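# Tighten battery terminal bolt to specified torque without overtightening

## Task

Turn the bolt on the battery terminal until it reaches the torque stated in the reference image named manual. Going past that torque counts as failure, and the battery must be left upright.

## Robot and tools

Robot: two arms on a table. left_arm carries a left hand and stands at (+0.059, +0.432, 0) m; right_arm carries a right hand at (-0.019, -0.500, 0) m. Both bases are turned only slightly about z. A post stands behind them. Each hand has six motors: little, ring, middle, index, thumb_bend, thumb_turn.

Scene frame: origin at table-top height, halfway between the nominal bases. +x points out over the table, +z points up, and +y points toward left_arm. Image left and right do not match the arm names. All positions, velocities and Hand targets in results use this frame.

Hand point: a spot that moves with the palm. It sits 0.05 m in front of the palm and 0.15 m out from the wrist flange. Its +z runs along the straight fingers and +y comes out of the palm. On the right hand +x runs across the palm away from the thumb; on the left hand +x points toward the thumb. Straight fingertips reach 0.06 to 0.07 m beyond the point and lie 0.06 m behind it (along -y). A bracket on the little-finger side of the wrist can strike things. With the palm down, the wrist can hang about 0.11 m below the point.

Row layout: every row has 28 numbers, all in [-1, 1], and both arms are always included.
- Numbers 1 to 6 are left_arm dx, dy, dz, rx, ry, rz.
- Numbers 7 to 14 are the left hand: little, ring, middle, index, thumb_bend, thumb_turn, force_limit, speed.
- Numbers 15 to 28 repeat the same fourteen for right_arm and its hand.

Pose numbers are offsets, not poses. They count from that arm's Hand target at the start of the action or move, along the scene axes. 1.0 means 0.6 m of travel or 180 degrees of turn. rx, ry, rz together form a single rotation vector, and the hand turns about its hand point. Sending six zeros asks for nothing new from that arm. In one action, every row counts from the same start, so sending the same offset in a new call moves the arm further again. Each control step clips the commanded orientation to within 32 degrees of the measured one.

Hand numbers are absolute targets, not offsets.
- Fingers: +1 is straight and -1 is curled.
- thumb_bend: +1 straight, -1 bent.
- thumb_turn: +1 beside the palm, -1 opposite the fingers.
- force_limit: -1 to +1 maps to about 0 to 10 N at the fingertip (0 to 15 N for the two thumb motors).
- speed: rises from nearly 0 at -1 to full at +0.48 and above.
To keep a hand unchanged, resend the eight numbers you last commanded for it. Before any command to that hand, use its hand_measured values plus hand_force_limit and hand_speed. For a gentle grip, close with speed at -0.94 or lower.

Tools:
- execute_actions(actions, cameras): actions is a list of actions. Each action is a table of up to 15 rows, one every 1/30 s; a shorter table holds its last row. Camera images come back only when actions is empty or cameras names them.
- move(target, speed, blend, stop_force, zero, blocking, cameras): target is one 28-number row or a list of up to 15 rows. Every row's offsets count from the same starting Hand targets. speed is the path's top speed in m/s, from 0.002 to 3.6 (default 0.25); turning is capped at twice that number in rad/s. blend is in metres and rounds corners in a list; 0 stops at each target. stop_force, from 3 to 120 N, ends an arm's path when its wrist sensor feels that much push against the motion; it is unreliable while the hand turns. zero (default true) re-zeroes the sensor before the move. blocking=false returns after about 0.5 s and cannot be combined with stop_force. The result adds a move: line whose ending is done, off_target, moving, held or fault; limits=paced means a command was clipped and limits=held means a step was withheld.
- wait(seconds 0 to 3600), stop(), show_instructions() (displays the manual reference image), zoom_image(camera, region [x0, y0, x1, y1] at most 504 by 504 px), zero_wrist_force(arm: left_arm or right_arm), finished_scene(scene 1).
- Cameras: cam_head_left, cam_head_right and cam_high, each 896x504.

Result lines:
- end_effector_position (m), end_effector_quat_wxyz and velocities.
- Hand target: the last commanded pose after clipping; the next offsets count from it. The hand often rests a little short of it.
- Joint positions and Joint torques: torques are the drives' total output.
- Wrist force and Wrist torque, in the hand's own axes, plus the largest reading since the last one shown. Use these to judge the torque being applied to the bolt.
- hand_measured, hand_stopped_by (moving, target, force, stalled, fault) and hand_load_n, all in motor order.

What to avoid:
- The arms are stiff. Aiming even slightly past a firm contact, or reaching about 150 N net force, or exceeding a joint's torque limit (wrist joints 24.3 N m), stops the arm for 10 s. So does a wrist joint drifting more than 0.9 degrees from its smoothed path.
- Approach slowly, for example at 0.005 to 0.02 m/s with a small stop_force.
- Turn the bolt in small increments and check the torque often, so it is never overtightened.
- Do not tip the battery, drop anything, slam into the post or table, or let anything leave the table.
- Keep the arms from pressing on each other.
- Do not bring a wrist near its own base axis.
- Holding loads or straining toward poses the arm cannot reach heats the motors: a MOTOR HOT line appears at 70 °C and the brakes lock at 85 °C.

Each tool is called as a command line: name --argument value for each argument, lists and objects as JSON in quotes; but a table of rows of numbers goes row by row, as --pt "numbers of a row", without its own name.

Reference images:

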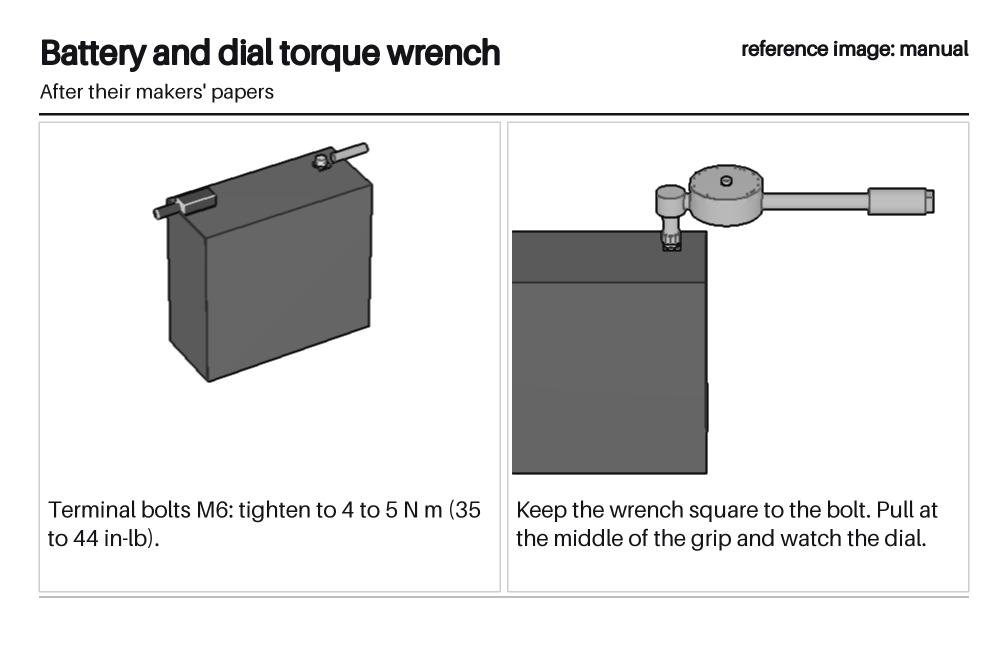

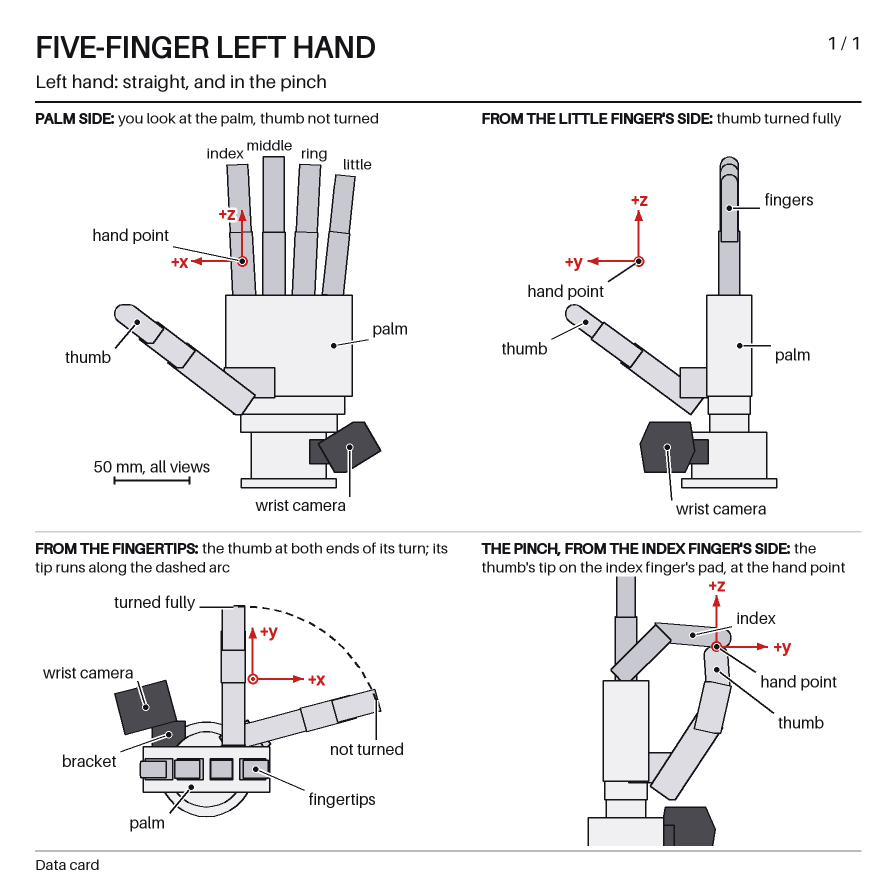

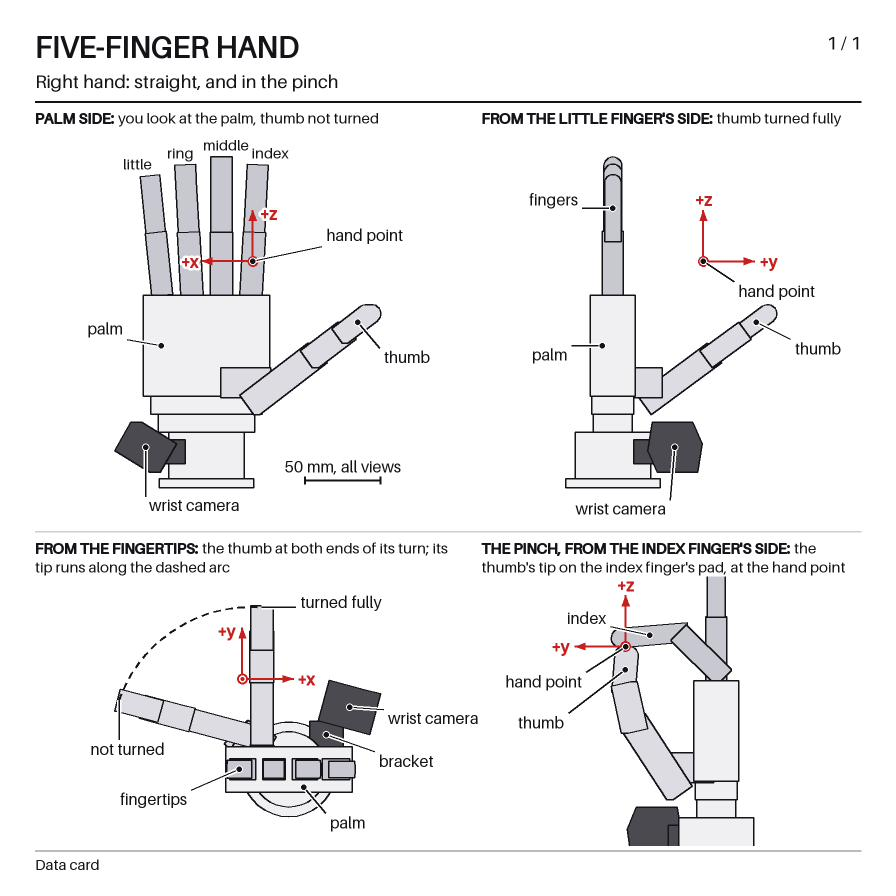

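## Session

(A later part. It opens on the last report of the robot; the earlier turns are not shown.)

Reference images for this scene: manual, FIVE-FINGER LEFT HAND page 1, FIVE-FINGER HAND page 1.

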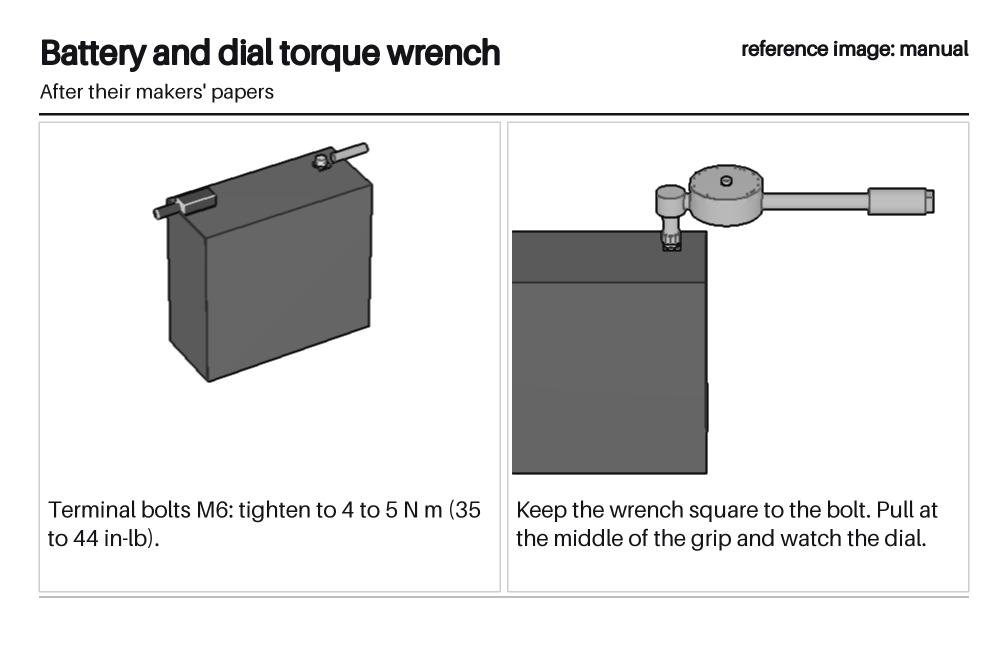

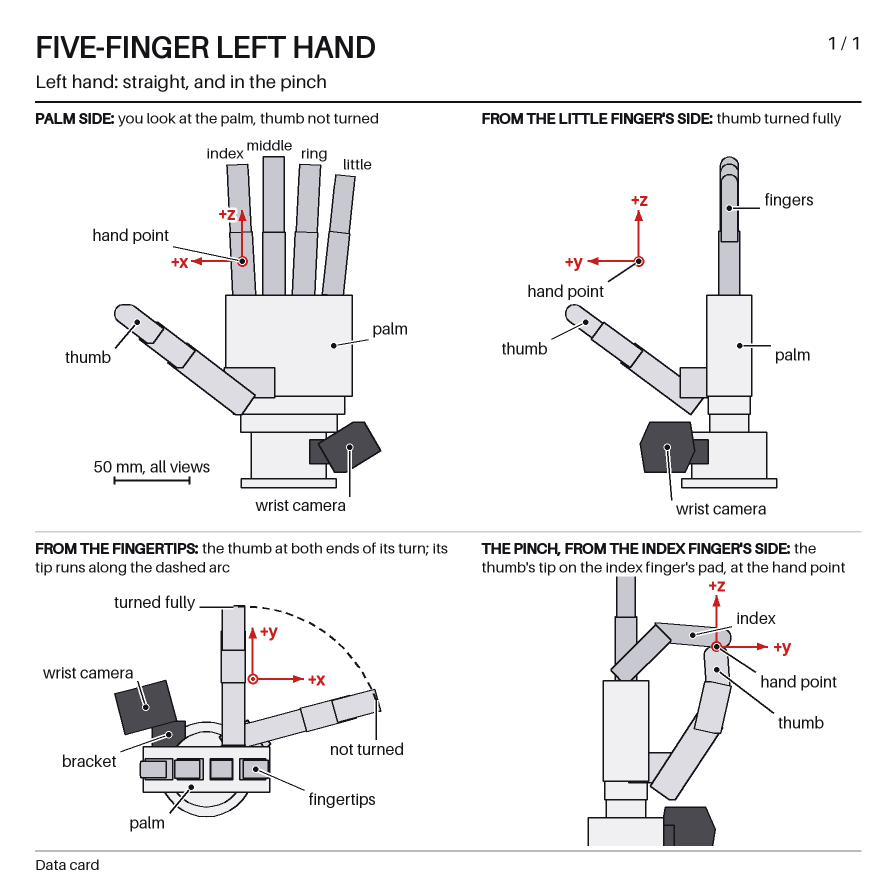

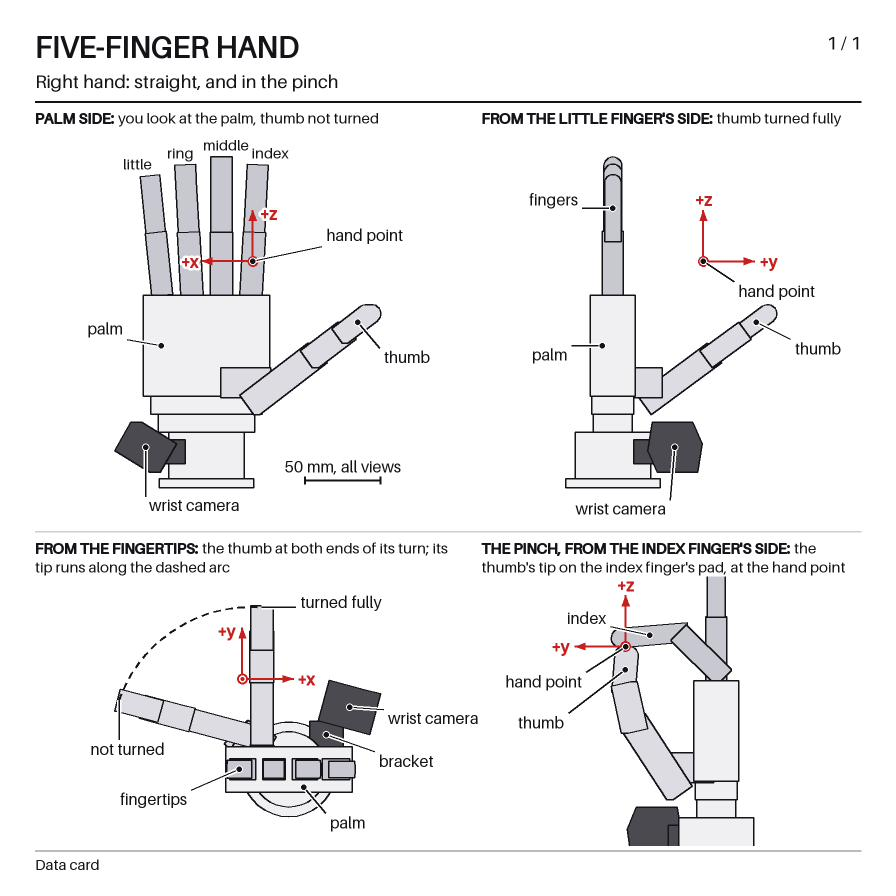

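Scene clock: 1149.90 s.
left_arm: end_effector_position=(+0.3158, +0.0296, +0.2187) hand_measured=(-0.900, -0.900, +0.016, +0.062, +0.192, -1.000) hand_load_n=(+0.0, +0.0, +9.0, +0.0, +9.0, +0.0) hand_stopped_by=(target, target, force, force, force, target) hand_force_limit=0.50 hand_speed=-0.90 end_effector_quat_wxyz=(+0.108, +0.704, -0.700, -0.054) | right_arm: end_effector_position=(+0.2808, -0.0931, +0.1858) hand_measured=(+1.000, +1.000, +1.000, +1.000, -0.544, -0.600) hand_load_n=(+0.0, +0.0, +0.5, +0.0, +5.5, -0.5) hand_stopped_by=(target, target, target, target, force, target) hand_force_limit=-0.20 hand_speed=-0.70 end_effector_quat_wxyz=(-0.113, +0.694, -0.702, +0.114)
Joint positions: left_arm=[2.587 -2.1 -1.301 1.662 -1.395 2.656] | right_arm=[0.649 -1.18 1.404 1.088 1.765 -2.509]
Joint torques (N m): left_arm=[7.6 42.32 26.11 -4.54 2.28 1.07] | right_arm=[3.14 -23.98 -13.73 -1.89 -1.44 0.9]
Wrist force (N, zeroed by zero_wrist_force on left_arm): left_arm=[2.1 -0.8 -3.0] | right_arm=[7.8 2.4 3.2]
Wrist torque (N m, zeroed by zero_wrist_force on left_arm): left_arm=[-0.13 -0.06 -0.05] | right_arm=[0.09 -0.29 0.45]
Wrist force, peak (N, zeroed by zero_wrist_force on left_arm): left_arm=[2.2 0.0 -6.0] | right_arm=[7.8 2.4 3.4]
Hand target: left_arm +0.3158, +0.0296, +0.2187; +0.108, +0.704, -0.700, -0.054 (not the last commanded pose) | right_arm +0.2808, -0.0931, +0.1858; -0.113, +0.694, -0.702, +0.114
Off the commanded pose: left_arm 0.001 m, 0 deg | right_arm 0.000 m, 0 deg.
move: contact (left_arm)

move --target '[-0.0015,-0.00015,0.0005,0,0,-0.00556,-0.9,-0.9,-0.5,-0.5,-0.1,-1,0.5,-0.9,-0.005,0.00083,0.0017,0,0,-0.00556,1,1,1,1,-0.75,-0.6,-0.2,-0.7]' --speed 0.008 --cameras '["cam_head_left","cam_head_right"]'

zoom_image --camera "cam_head_left" --region '[434, 346, 462, 380]'

zoom_image --camera "cam_head_right" --region '[414, 346, 442, 380]'

Scene clock: 1152.27 s.
left_arm: end_effector_position=(+0.3149, +0.0295, +0.2190) hand_measured=(-0.900, -0.900, +0.016, +0.062, +0.192, -1.000) hand_load_n=(+0.0, -0.5, +10.0, +1.0, +8.5, +0.0) hand_stopped_by=(target, target, force, force, force, target) hand_force_limit=0.50 hand_speed=-0.90 end_effector_quat_wxyz=(+0.107, +0.698, -0.706, -0.055) | right_arm: end_effector_position=(+0.2778, -0.0926, +0.1868) hand_measured=(+1.000, +1.000, +1.000, +1.000, -0.544, -0.600) hand_load_n=(+0.0, +0.0, +0.0, +0.0, +5.5, +0.0) hand_stopped_by=(target, target, target, target, force, target) hand_force_limit=-0.20 hand_speed=-0.70 end_effector_quat_wxyz=(-0.112, +0.688, -0.708, +0.115)
Joint positions: left_arm=[2.583 -2.103 -1.296 1.658 -1.398 2.669] | right_arm=[0.656 -1.183 1.407 1.092 1.771 -2.485]
Joint torques (N m): left_arm=[-10.89 27.94 27.19 -5.05 -0.77 1.12] | right_arm=[10.34 -48.66 -12.96 4.38 1.81 1.53]
Wrist force (N, zeroed by zero_wrist_force on left_arm): left_arm=[-4.9 -3.8 0.0] | right_arm=[-1.5 1.0 5.9]
Wrist torque (N m, zeroed by zero_wrist_force on left_arm): left_arm=[-0.28 0.06 -0.03] | right_arm=[-0.14 0.06 -0.05]
Wrist force, peak (N, zeroed by zero_wrist_force on left_arm): left_arm=[-4.9 -3.9 -0.5] | right_arm=[7.7 2.6 3.3]
Hand target: left_arm +0.3149, +0.0295, +0.2190; +0.107, +0.698, -0.706, -0.055 | right_arm +0.2778, -0.0926, +0.1869; -0.112, +0.688, -0.708, +0.115
Off the commanded pose: left_arm 0.000 m, 0 deg | right_arm 0.000 m, 0 deg.
move: done

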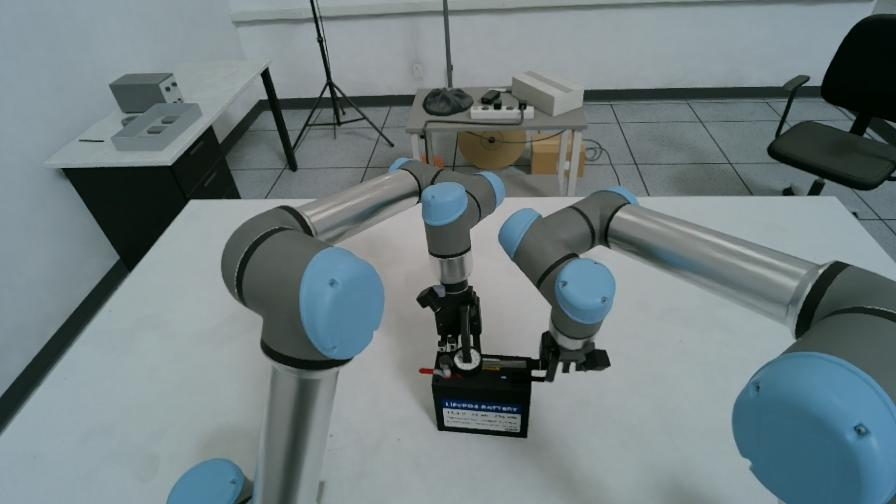

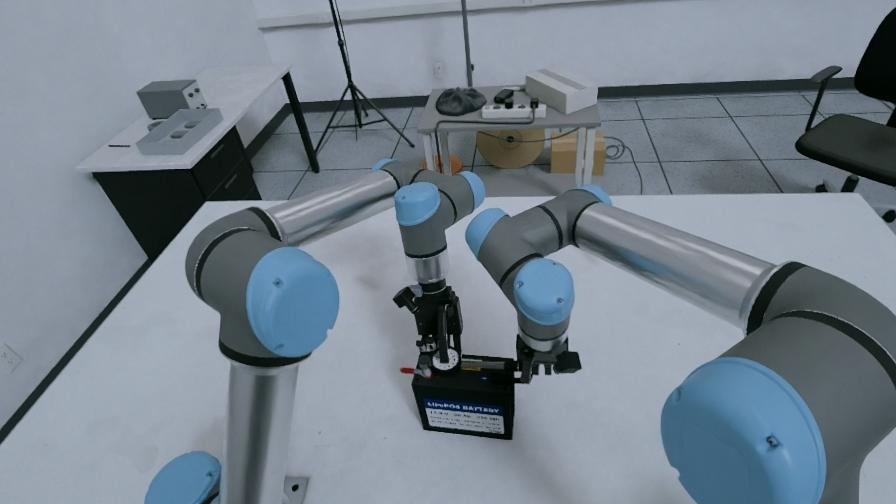

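Scaled by 14.824 from the camera's image (finer frame: 1280x720).

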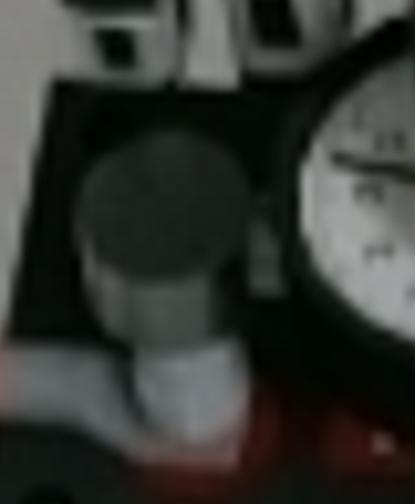

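Scaled by 14.824 from the camera's image (finer frame: 1280x720).

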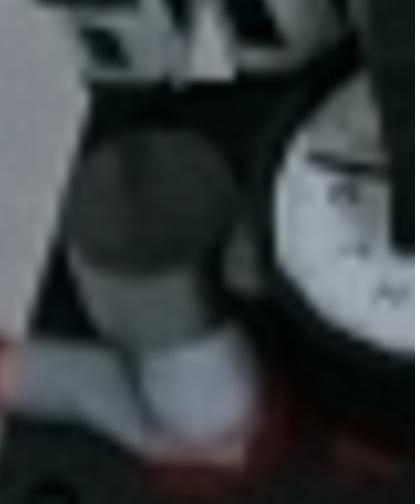

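zoom_image --camera "cam_head_right" --region '[432, 344, 460, 370]'

zoom_image --camera "cam_head_left" --region '[450, 344, 484, 376]'

Scaled by 18.000 from the camera's image (finer frame: 1280x720).

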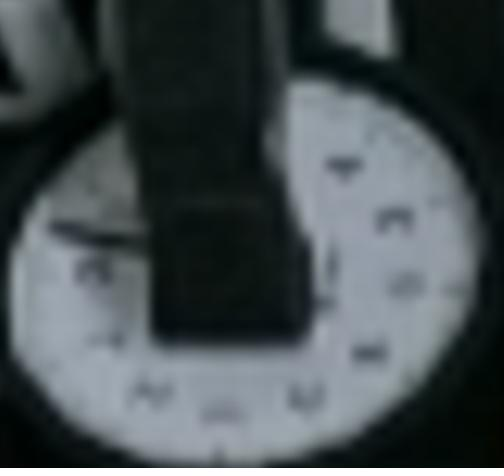

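Scaled by 14.824 from the camera's image (finer frame: 1280x720).

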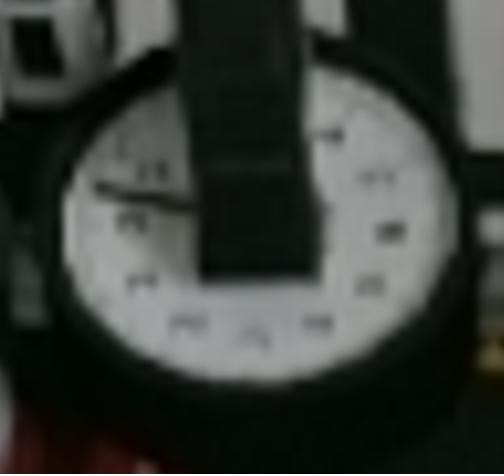

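move --target '[0,0,0,0,0,0,-0.9,-0.9,-0.5,-0.5,-0.1,-1,0.5,-0.9,0,0,0,0,0,0,1,1,1,1,-0.85,-0.6,0.35,-0.9]' --speed 0.008

Scene clock: 1154.37 s.
left_arm: end_effector_position=(+0.3149, +0.0295, +0.2190) hand_measured=(-0.900, -0.900, +0.016, +0.062, +0.192, -1.000) hand_load_n=(+0.0, +0.0, +10.0, +0.5, +8.0, +0.5) hand_stopped_by=(target, target, force, force, force, target) hand_force_limit=0.50 hand_speed=-0.90 end_effector_quat_wxyz=(+0.107, +0.698, -0.706, -0.055) | right_arm: end_effector_position=(+0.2778, -0.0926, +0.1869) hand_measured=(+1.000, +1.000, +1.000, +1.000, -0.566, -0.600) hand_load_n=(+0.0, +0.0, +0.0, +0.0, +9.5, +0.0) hand_stopped_by=(target, target, target, target, force, target) hand_force_limit=0.35 hand_speed=-0.90 end_effector_quat_wxyz=(-0.112, +0.688, -0.708, +0.115)
Joint positions: left_arm=[2.583 -2.103 -1.296 1.658 -1.398 2.67] | right_arm=[0.656 -1.183 1.407 1.092 1.771 -2.485]
Joint torques (N m): left_arm=[-11.01 28.5 26.26 -5.02 -0.81 1.11] | right_arm=[7.65 -47.9 -11.63 4.28 2.05 1.34]
Wrist force (N, zeroed by zero_wrist_force on left_arm): left_arm=[-5.0 -4.6 -0.4] | right_arm=[-3.0 1.3 6.2]
Wrist torque (N m, zeroed by zero_wrist_force on left_arm): left_arm=[-0.32 0.05 -0.02] | right_arm=[-0.15 0.10 -0.09]
Wrist force, peak (N, zeroed by zero_wrist_force on left_arm): left_arm=[-5.2 -4.5 -0.4] | right_arm=[-3.3 1.4 6.2]
Hand target: left_arm +0.3149, +0.0295, +0.2190; +0.107, +0.698, -0.706, -0.055 | right_arm +0.2778, -0.0926, +0.1869; -0.112, +0.688, -0.708, +0.115
Off the commanded pose: left_arm 0.000 m, 0 deg | right_arm 0.000 m, 0 deg.
move: done

move --target '[0,0.0009,0,0,0,0,-0.9,-0.9,-0.5,-0.5,-0.1,-1,0.5,-0.9,0,0.0007,0,0,0,0,1,1,1,1,-0.85,-0.6,0.35,-0.9]' --speed 0.005

Scene clock: 1155.20 s.
left_arm: end_effector_position=(+0.3149, +0.0300, +0.2190) hand_measured=(-0.900, -0.900, +0.016, +0.062, +0.192, -1.000) hand_load_n=(+0.0, -0.5, +10.0, +0.5, +7.5, +0.0) hand_stopped_by=(target, target, force, force, force, target) hand_force_limit=0.50 hand_speed=-0.90 end_effector_quat_wxyz=(+0.107, +0.698, -0.706, -0.055) | right_arm: end_effector_position=(+0.2778, -0.0922, +0.1869) hand_measured=(+1.000, +1.000, +1.000, +1.000, -0.566, -0.600) hand_load_n=(+0.0, +0.0, +0.0, +0.5, +9.5, -0.5) hand_stopped_by=(target, target, target, target, force, target) hand_force_limit=0.35 hand_speed=-0.90 end_effector_quat_wxyz=(-0.112, +0.688, -0.708, +0.115)
Joint positions: left_arm=[2.584 -2.102 -1.297 1.658 -1.398 2.67] | right_arm=[0.656 -1.182 1.406 1.093 1.772 -2.484]
Joint torques (N m): left_arm=[11.8 44.45 9.22 -0.04 -2.54 1.7] | right_arm=[12.32 -25.67 -25.51 3.28 0.59 1.38]
Wrist force (N, zeroed by zero_wrist_force on left_arm): left_arm=[3.5 -1.9 -1.1] | right_arm=[5.5 -0.3 3.5]
Wrist torque (N m, zeroed by zero_wrist_force on left_arm): left_arm=[-0.15 -0.02 -0.04] | right_arm=[-0.12 -0.20 0.33]
Wrist force, peak (N, zeroed by zero_wrist_force on left_arm): left_arm=[-5.0 -4.6 -0.9] | right_arm=[-2.9 1.4 6.3]
Hand target: left_arm +0.3149, +0.0300, +0.2190; +0.107, +0.698, -0.706, -0.055 | right_arm +0.2778, -0.0921, +0.1869; -0.112, +0.688, -0.708, +0.115
Off the commanded pose: left_arm 0.000 m, 0 deg | right_arm 0.000 m, 0 deg.
move: done

move --target '[0,-0.00035,0,0,0,0,-0.9,-0.9,-0.5,-0.5,-0.1,-1,0.5,-0.9,0,-0.00045,0,0,0,0,1,1,1,1,-0.85,-0.6,0.35,-0.9]' --speed 0.005

Scene clock: 1155.93 s.
left_arm: end_effector_position=(+0.3149, +0.0298, +0.2190) hand_measured=(-0.900, -0.900, +0.016, +0.062, +0.192, -1.000) hand_load_n=(+0.0, +0.0, +10.0, +1.0, +7.5, +0.0) hand_stopped_by=(target, target, force, force, force, target) hand_force_limit=0.50 hand_speed=-0.90 end_effector_quat_wxyz=(+0.107, +0.698, -0.706, -0.055) | right_arm: end_effector_position=(+0.2777, -0.0924, +0.1868) hand_measured=(+1.000, +1.000, +1.000, +1.000, -0.566, -0.600) hand_load_n=(+0.0, +0.0, +0.0, +0.0, +9.5, +0.0) hand_stopped_by=(target, target, target, target, force, target) hand_force_limit=0.35 hand_speed=-0.90 end_effector_quat_wxyz=(-0.112, +0.688, -0.708, +0.115)
Joint positions: left_arm=[2.584 -2.102 -1.296 1.658 -1.398 2.67] | right_arm=[0.656 -1.183 1.407 1.093 1.771 -2.485]
Joint torques (N m): left_arm=[-8.63 27.62 27.63 -4.52 -0.78 -1.54] | right_arm=[-5.02 -48.46 -11.14 -0.45 -1.94 -1.33]
Wrist force (N, zeroed by zero_wrist_force on left_arm): left_arm=[-0.8 1.5 0.1] | right_arm=[0.8 -0.6 3.8]
Wrist torque (N m, zeroed by zero_wrist_force on left_arm): left_arm=[-0.03 0.11 -0.15] | right_arm=[-0.16 0.01 0.10]
Wrist force, peak (N, zeroed by zero_wrist_force on left_arm): left_arm=[4.0 -0.7 -1.1] | right_arm=[6.4 -0.6 3.2]
Hand target: left_arm +0.3149, +0.0298, +0.2190; +0.107, +0.698, -0.706, -0.055 | right_arm +0.2778, -0.0924, +0.1869; -0.112, +0.688, -0.708, +0.115
Off the commanded pose: left_arm 0.000 m, 0 deg | right_arm 0.000 m, 0 deg.
move: done

move --target '[0,0,0,0,0,0,-0.9,-0.9,0.18,0.18,0.3,-1,0.5,-0.6,0,0,0,0,0,0,1,1,1,1,-0.85,-0.6,0.35,-0.9]' --speed 0.008 --cameras '["cam_head_left","cam_head_right"]'

zoom_image --camera "cam_head_left" --region '[434, 346, 462, 380]'

zoom_image --camera "cam_head_right" --region '[414, 346, 442, 380]'

zoom_image --camera "cam_head_right" --region '[432, 344, 460, 370]'

Scene clock: 1157.93 s.
left_arm: end_effector_position=(+0.3149, +0.0298, +0.2190) hand_measured=(-0.900, -0.900, +0.180, +0.180, +0.300, -1.000) hand_load_n=(+0.0, +0.0, +0.0, +0.0, +0.0, +0.0) hand_stopped_by=(target, target, target, target, target, target) hand_force_limit=0.50 hand_speed=-0.60 end_effector_quat_wxyz=(+0.107, +0.698, -0.706, -0.055) | right_arm: end_effector_position=(+0.2778, -0.0924, +0.1869) hand_measured=(+1.000, +1.000, +1.000, +1.000, -0.566, -0.600) hand_load_n=(+0.0, +0.0, +0.0, +0.0, +9.5, +0.0) hand_stopped_by=(target, target, target, target, force, target) hand_force_limit=0.35 hand_speed=-0.90 end_effector_quat_wxyz=(-0.112, +0.688, -0.708, +0.115)
Joint positions: left_arm=[2.584 -2.102 -1.296 1.658 -1.398 2.67] | right_arm=[0.656 -1.183 1.407 1.093 1.771 -2.485]
Joint torques (N m): left_arm=[-8.63 29.1 24.9 -1.58 3.09 -1.42] | right_arm=[-6.28 -48.39 -12.99 -0.59 -0.63 -1.42]
Wrist force (N, zeroed by zero_wrist_force on left_arm): left_arm=[-0.8 -2.6 0.8] | right_arm=[0.2 0.4 4.8]
Wrist torque (N m, zeroed by zero_wrist_force on left_arm): left_arm=[-0.32 0.12 -0.05] | right_arm=[-0.13 0.03 0.08]
Wrist force, peak (N, zeroed by zero_wrist_force on left_arm): left_arm=[-0.5 1.0 -3.4] | right_arm=[0.6 0.3 5.3]
Hand target: left_arm +0.3149, +0.0298, +0.2190; +0.107, +0.698, -0.706, -0.055 | right_arm +0.2778, -0.0924, +0.1869; -0.112, +0.688, -0.708, +0.115
Off the commanded pose: left_arm 0.000 m, 0 deg | right_arm 0.000 m, 0 deg.
move: done

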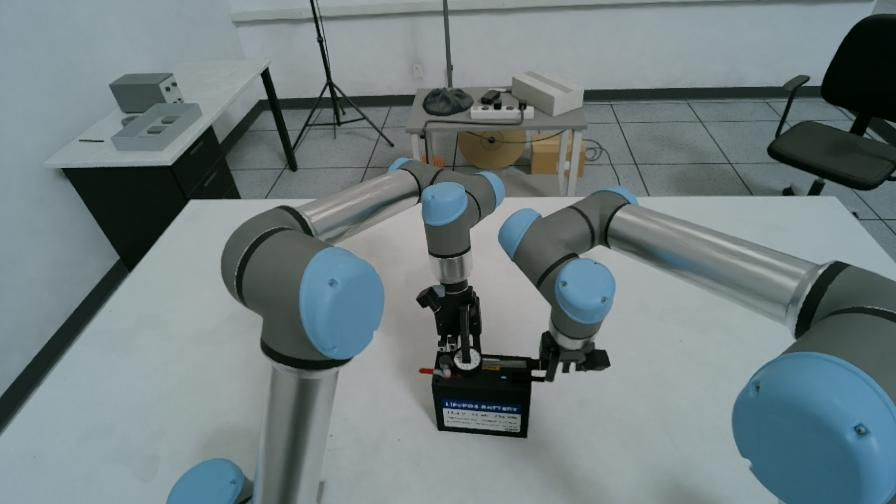

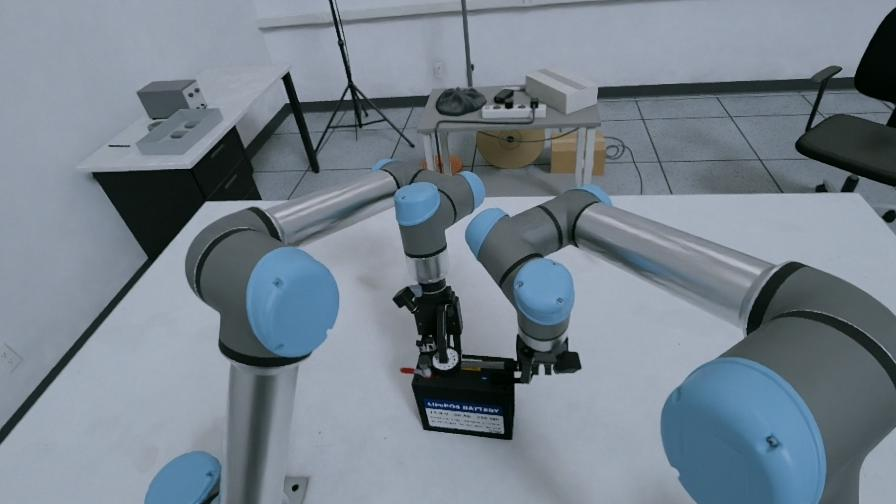

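Scaled by 14.824 from the camera's image (finer frame: 1280x720).

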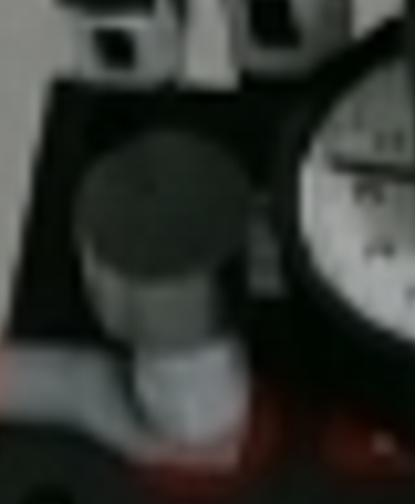

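Scaled by 14.824 from the camera's image (finer frame: 1280x720).

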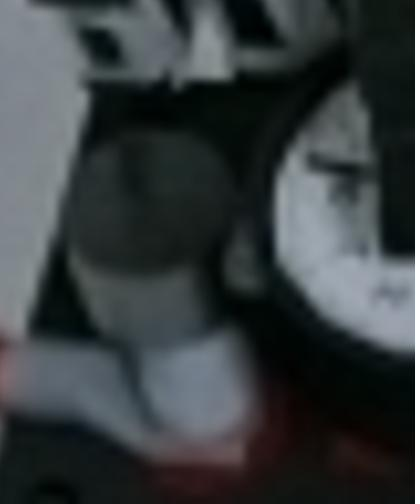

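Scaled by 18.000 from the camera's image (finer frame: 1280x720).

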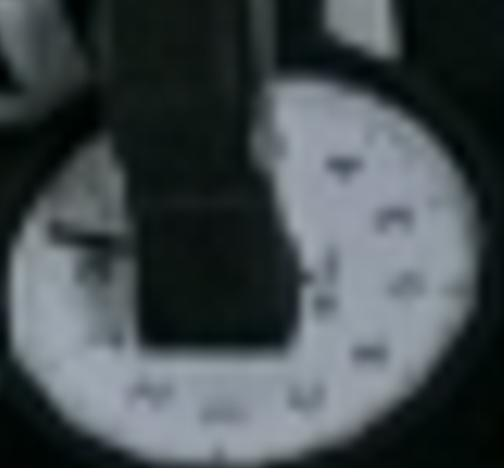

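move --target '[0.1749,0.0061,0,0,0,0,-0.9,-0.9,0.18,0.18,0.3,-1,0.5,-0.6,0,0,0,0,0,0,1,1,1,1,-0.85,-0.6,0.35,-0.9]' --speed 0.05 --cameras '["cam_head_left","cam_head_right"]'

zoom_image --camera "cam_head_right" --region '[414, 346, 470, 380]'

Scene clock: 1161.17 s.
left_arm: end_effector_position=(+0.4197, +0.0335, +0.2190) hand_measured=(-0.900, -0.900, +0.180, +0.180, +0.300, -1.000) hand_load_n=(+0.0, +0.0, +0.0, +0.0, +0.0, +0.0) hand_stopped_by=(target, target, target, target, target, target) hand_force_limit=0.50 hand_speed=-0.60 end_effector_quat_wxyz=(+0.107, +0.698, -0.706, -0.055) | right_arm: end_effector_position=(+0.2778, -0.0924, +0.1869) hand_measured=(+1.000, +1.000, +1.000, +1.000, -0.566, -0.600) hand_load_n=(+0.0, +0.0, +0.0, +0.0, +9.5, +0.0) hand_stopped_by=(target, target, target, target, force, target) hand_force_limit=0.35 hand_speed=-0.90 end_effector_quat_wxyz=(-0.112, +0.688, -0.708, +0.115)
Joint positions: left_arm=[2.675 -2.309 -0.959 1.512 -1.414 2.762] | right_arm=[0.656 -1.183 1.407 1.093 1.771 -2.485]
Joint torques (N m): left_arm=[11.23 35 27.63 -5.01 -2.51 1.46] | right_arm=[-5.19 -45.75 -20.15 0 0.99 -1.24]
Wrist force (N, zeroed by zero_wrist_force on left_arm): left_arm=[0.6 -1.2 0.9] | right_arm=[0.3 0.8 4.4]
Wrist torque (N m, zeroed by zero_wrist_force on left_arm): left_arm=[-0.20 0.04 -0.06] | right_arm=[-0.11 0.01 0.10]
Wrist force, peak (N, zeroed by zero_wrist_force on left_arm): left_arm=[1.0 3.6 -2.4] | right_arm=[0.5 1.2 5.2]
Hand target: left_arm +0.4198, +0.0335, +0.2190; +0.107, +0.698, -0.706, -0.055 | right_arm +0.2778, -0.0924, +0.1869; -0.112, +0.688, -0.708, +0.115
Off the commanded pose: left_arm 0.000 m, 0 deg | right_arm 0.000 m, 0 deg.
move: done

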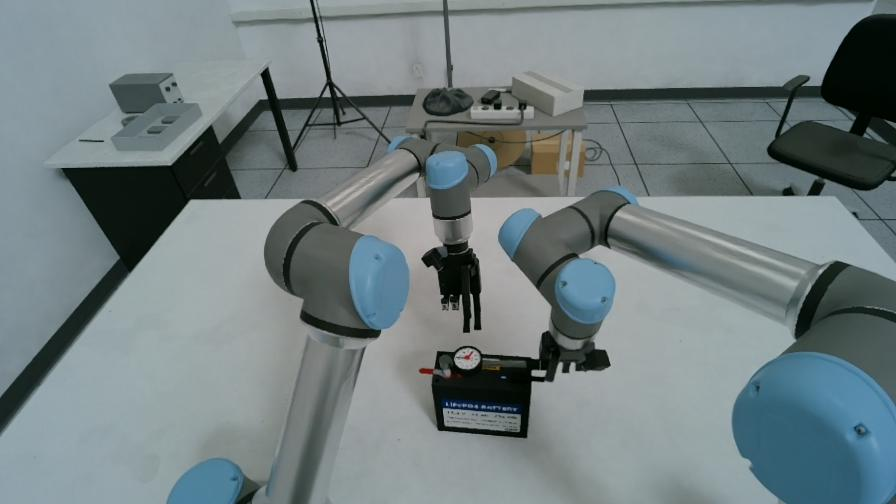

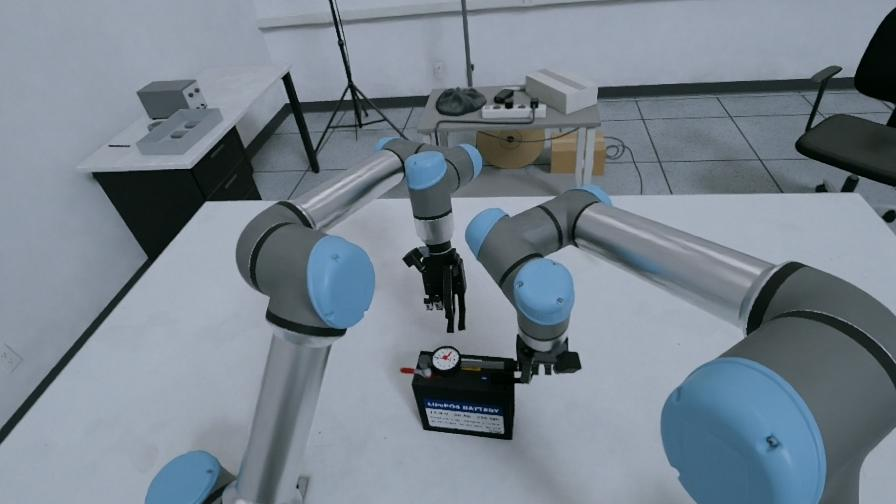

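Scaled by 9.000 from the camera's image (finer frame: 1280x720).

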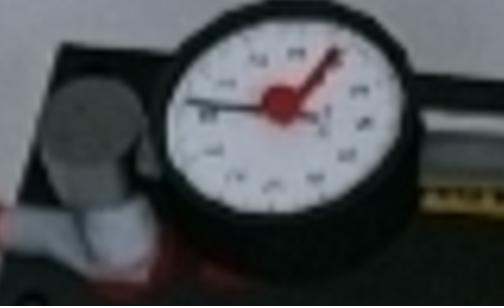

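move --pt "0 0 0 0 0 0 -0.9 -0.9 -0.85 -0.85 0.95 -1 0.3 0 0 0 0 0 0 0 1 1 1 1 -0.85 -0.6 0.35 -0.9" --pt "0.0337 0.1442 0.2350 0 0.0194 0.0333 -0.9 -0.9 -0.85 -0.85 0.95 -1 0.3 0 0 0 0 0 0 0 1 1 1 1 -0.85 -0.6 0.35 -0.9" --speed 0.2

Scene clock: 1163.93 s.
left_arm: end_effector_position=(+0.4400, +0.1199, +0.3599) hand_measured=(-0.900, -0.900, -0.850, -0.850, +0.950, -1.000) hand_load_n=(+0.5, +0.0, +0.0, +0.0, +0.0, +0.0) hand_stopped_by=(target, target, target, target, target, target) hand_force_limit=0.30 hand_speed=0.00 end_effector_quat_wxyz=(+0.131, +0.731, -0.665, -0.071) | right_arm: end_effector_position=(+0.2778, -0.0924, +0.1869) hand_measured=(+1.000, +1.000, +1.000, +1.000, -0.566, -0.600) hand_load_n=(+0.0, -0.5, +0.0, +0.0, +9.5, +0.0) hand_stopped_by=(target, target, target, target, force, target) hand_force_limit=0.35 hand_speed=-0.90 end_effector_quat_wxyz=(-0.112, +0.688, -0.708, +0.115)
Joint positions: left_arm=[2.858 -2.219 -0.787 1.18 -1.413 2.843] | right_arm=[0.656 -1.183 1.407 1.093 1.771 -2.485]
Joint torques (N m): left_arm=[11.35 32.8 27.94 -5.08 -2.49 1.44] | right_arm=[-3.28 -42.26 -20.64 0.24 0.93 -1.2]
Wrist force (N, zeroed by zero_wrist_force on left_arm): left_arm=[0.4 -1.7 1.0] | right_arm=[0.2 1.0 4.5]
Wrist torque (N m, zeroed by zero_wrist_force on left_arm): left_arm=[-0.28 0.06 -0.04] | right_arm=[-0.09 0.02 0.09]
Wrist force, peak (N, zeroed by zero_wrist_force on left_arm): left_arm=[0.9 -1.6 1.7] | right_arm=[0.3 1.0 4.8]
Hand target: left_arm +0.4400, +0.1200, +0.3600; +0.131, +0.731, -0.665, -0.071 | right_arm +0.2778, -0.0924, +0.1869; -0.112, +0.688, -0.708, +0.115
Off the commanded pose: left_arm 0.000 m, 0 deg | right_arm 0.000 m, 0 deg.
move: done

move --pt "-0.3167 0.1667 0.1 -0.1064 -0.0875 0.0218 -0.9 -0.9 -0.85 -0.85 0.95 -1 0.3 0 0 0 0 0 0 0 1 1 1 1 -0.85 -0.6 0.35 -0.9" --pt "-0.4372 -0.08 -0.0217 -0.2127 -0.1749 0.0436 -0.9 -0.9 -0.85 -0.85 0.95 -1 0.3 0 0 0 0 0 0 0 1 1 1 1 -0.85 -0.6 0.35 -0.9" --pt "-0.4405 -0.33 -0.4217 -0.2127 -0.1749 0.0436 -0.9 -0.9 -0.85 -0.85 0.95 -1 0.3 0 0 0 0 0 0 0 1 1 1 1 -0.85 -0.6 0.35 -0.9" --speed 0.2 --blend 0.02

zero_wrist_force --arm "left_arm"

move --target '[0.0583,0,0,0,0,0,-0.9,-0.9,-0.85,-0.85,0.95,-1,0.3,0,0,0,0,0,0,0,1,1,1,1,-0.85,-0.6,0.35,-0.9]' --speed 0.05

Scene clock: 1168.87 s.
left_arm: end_effector_position=(+0.1757, -0.0779, +0.1070) hand_measured=(-0.900, -0.900, -0.850, -0.850, +0.950, -1.000) hand_load_n=(+0.5, +0.0, +0.0, +0.0, +0.0, +0.0) hand_stopped_by=(target, target, target, target, target, target) hand_force_limit=0.30 hand_speed=0.00 end_effector_quat_wxyz=(+0.183, +0.683, -0.612, +0.354) | right_arm: end_effector_position=(+0.2778, -0.0924, +0.1869) hand_measured=(+1.000, +1.000, +1.000, +1.000, -0.566, -0.600) hand_load_n=(+0.0, +0.0, +0.0, +0.0, +9.5, +0.0) hand_stopped_by=(target, target, target, target, force, target) hand_force_limit=0.35 hand_speed=-0.90 end_effector_quat_wxyz=(-0.112, +0.688, -0.708, +0.115)
Joint positions: left_arm=[2.281 -1.717 -2.103 3.028 -1.277 2.109] | right_arm=[0.656 -1.183 1.407 1.093 1.771 -2.485]
Joint torques (N m): left_arm=[-8.71 11.93 24.33 2.14 -2.48 -1.56] | right_arm=[-0.62 -38.98 -20.18 0.86 0.9 -0.82]
Wrist force (N, zeroed by zero_wrist_force on left_arm): left_arm=[-0.2 0.0 -0.2] | right_arm=[0.2 0.9 4.4]
Wrist torque (N m, zeroed by zero_wrist_force on left_arm): left_arm=[0.00 0.03 -0.01] | right_arm=[-0.09 0.02 0.10]
Wrist force, peak (N, zeroed by zero_wrist_force on left_arm): left_arm=[0.7 -2.7 1.0] | right_arm=[0.1 1.0 4.8]
Hand target: left_arm +0.1757, -0.0780, +0.1069; +0.183, +0.683, -0.612, +0.354 | right_arm +0.2778, -0.0924, +0.1869; -0.112, +0.688, -0.708, +0.115
Off the commanded pose: left_arm 0.000 m, 0 deg | right_arm 0.000 m, 0 deg.
move: done

Wrist force sensor zeroed.

Scene clock: 1170.03 s.
left_arm: end_effector_position=(+0.2106, -0.0780, +0.1070) hand_measured=(-0.900, -0.900, -0.850, -0.850, +0.950, -1.000) hand_load_n=(+0.0, +0.0, +0.0, +0.0, +0.0, +0.0) hand_stopped_by=(target, target, target, target, target, target) hand_force_limit=0.30 hand_speed=0.00 end_effector_quat_wxyz=(+0.183, +0.683, -0.612, +0.354) | right_arm: end_effector_position=(+0.2778, -0.0924, +0.1869) hand_measured=(+1.000, +1.000, +1.000, +1.000, -0.566, -0.600) hand_load_n=(+0.0, +0.0, +0.0, +0.0, +9.5, +0.0) hand_stopped_by=(target, target, target, target, force, target) hand_force_limit=0.35 hand_speed=-0.90 end_effector_quat_wxyz=(-0.112, +0.688, -0.708, +0.115)
Joint positions: left_arm=[2.36 -1.753 -2.063 3.005 -1.222 2.169] | right_arm=[0.656 -1.183 1.407 1.093 1.771 -2.485]
Joint torques (N m): left_arm=[10.98 12.7 24.11 -3.05 3.63 1.4] | right_arm=[0.37 -38.05 -21.47 1.09 0.81 -0.87]
Wrist force (N, zeroed by zero_wrist_force on left_arm): left_arm=[-0.1 0.1 0.3] | right_arm=[0.2 1.0 4.7]
Wrist torque (N m, zeroed by zero_wrist_force on left_arm): left_arm=[0.00 0.01 -0.16] | right_arm=[-0.10 0.01 0.10]
Wrist force, peak (N, zeroed by zero_wrist_force on left_arm): left_arm=[0.1 -0.5 0.4] | right_arm=[0.2 1.0 4.8]
Hand target: left_arm +0.2107, -0.0780, +0.1069; +0.183, +0.683, -0.612, +0.354 | right_arm +0.2778, -0.0924, +0.1869; -0.112, +0.688, -0.708, +0.115
Off the commanded pose: left_arm 0.000 m, 0 deg | right_arm 0.000 m, 0 deg.
move: done

move --target '[0.0333,0,0,0,0,0,-0.9,-0.9,-0.85,-0.85,0.95,-1,0.3,0,0,0,0,0,0,0,1,1,1,1,-0.85,-0.6,0.35,-0.9]' --speed 0.008 --stop_force 4 --cameras '["cam_head_left","cam_head_right"]'

zoom_image --camera "cam_head_right" --region '[414, 346, 470, 380]'

Scene clock: 1172.73 s.
left_arm: end_effector_position=(+0.2212, -0.0780, +0.1069) hand_measured=(-0.900, -0.900, -0.850, -0.850, +0.950, -1.000) hand_load_n=(+0.0, +0.5, +0.0, +0.0, +0.0, +0.0) hand_stopped_by=(target, target, target, target, target, target) hand_force_limit=0.30 hand_speed=0.00 end_effector_quat_wxyz=(+0.183, +0.683, -0.612, +0.354) | right_arm: end_effector_position=(+0.2778, -0.0924, +0.1869) hand_measured=(+1.000, +1.000, +1.000, +1.000, -0.566, -0.600) hand_load_n=(+0.0, +0.0, +0.0, +0.0, +9.5, +0.0) hand_stopped_by=(target, target, target, target, force, target) hand_force_limit=0.35 hand_speed=-0.90 end_effector_quat_wxyz=(-0.112, +0.688, -0.708, +0.115)
Joint positions: left_arm=[2.382 -1.766 -2.049 2.997 -1.207 2.186] | right_arm=[0.656 -1.183 1.407 1.093 1.771 -2.485]
Joint torques (N m): left_arm=[-8.03 30.67 8.54 2.27 -2.6 -1.59] | right_arm=[1.3 -34.87 -20.28 1.4 1.04 -0.52]
Wrist force (N, zeroed by zero_wrist_force on left_arm): left_arm=[0.3 1.6 -0.1] | right_arm=[0.4 0.7 4.6]
Wrist torque (N m, zeroed by zero_wrist_force on left_arm): left_arm=[0.01 -0.02 -0.05] | right_arm=[-0.11 0.01 0.10]
Wrist force, peak (N, zeroed by zero_wrist_force on left_arm): left_arm=[1.2 7.3 -2.5] | right_arm=[0.2 1.2 4.8]
Hand target: left_arm +0.2212, -0.0780, +0.1069; +0.183, +0.683, -0.612, +0.354 (not the last commanded pose) | right_arm +0.2778, -0.0924, +0.1869; -0.112, +0.688, -0.708, +0.115
Off the commanded pose: left_arm 0.009 m, 0 deg | right_arm 0.000 m, 0 deg.
move: contact (left_arm)

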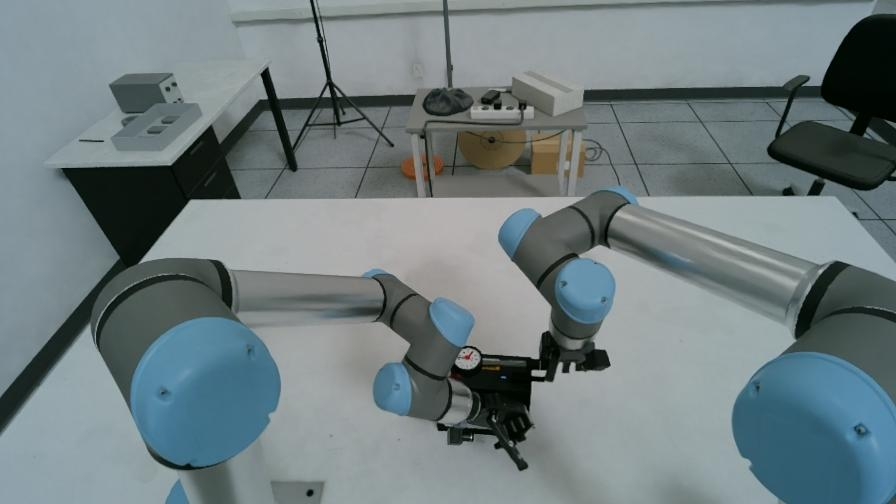

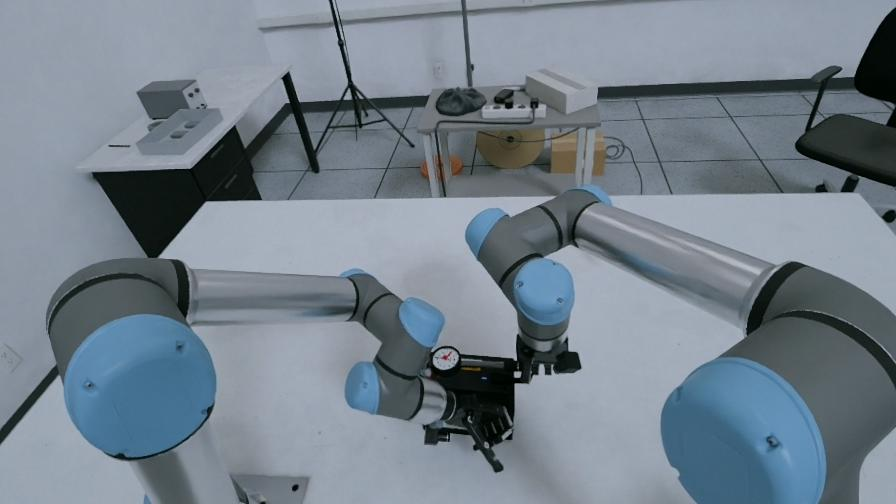

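Scaled by 9.000 from the camera's image (finer frame: 1280x720).

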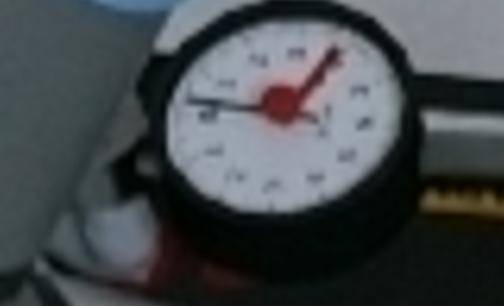

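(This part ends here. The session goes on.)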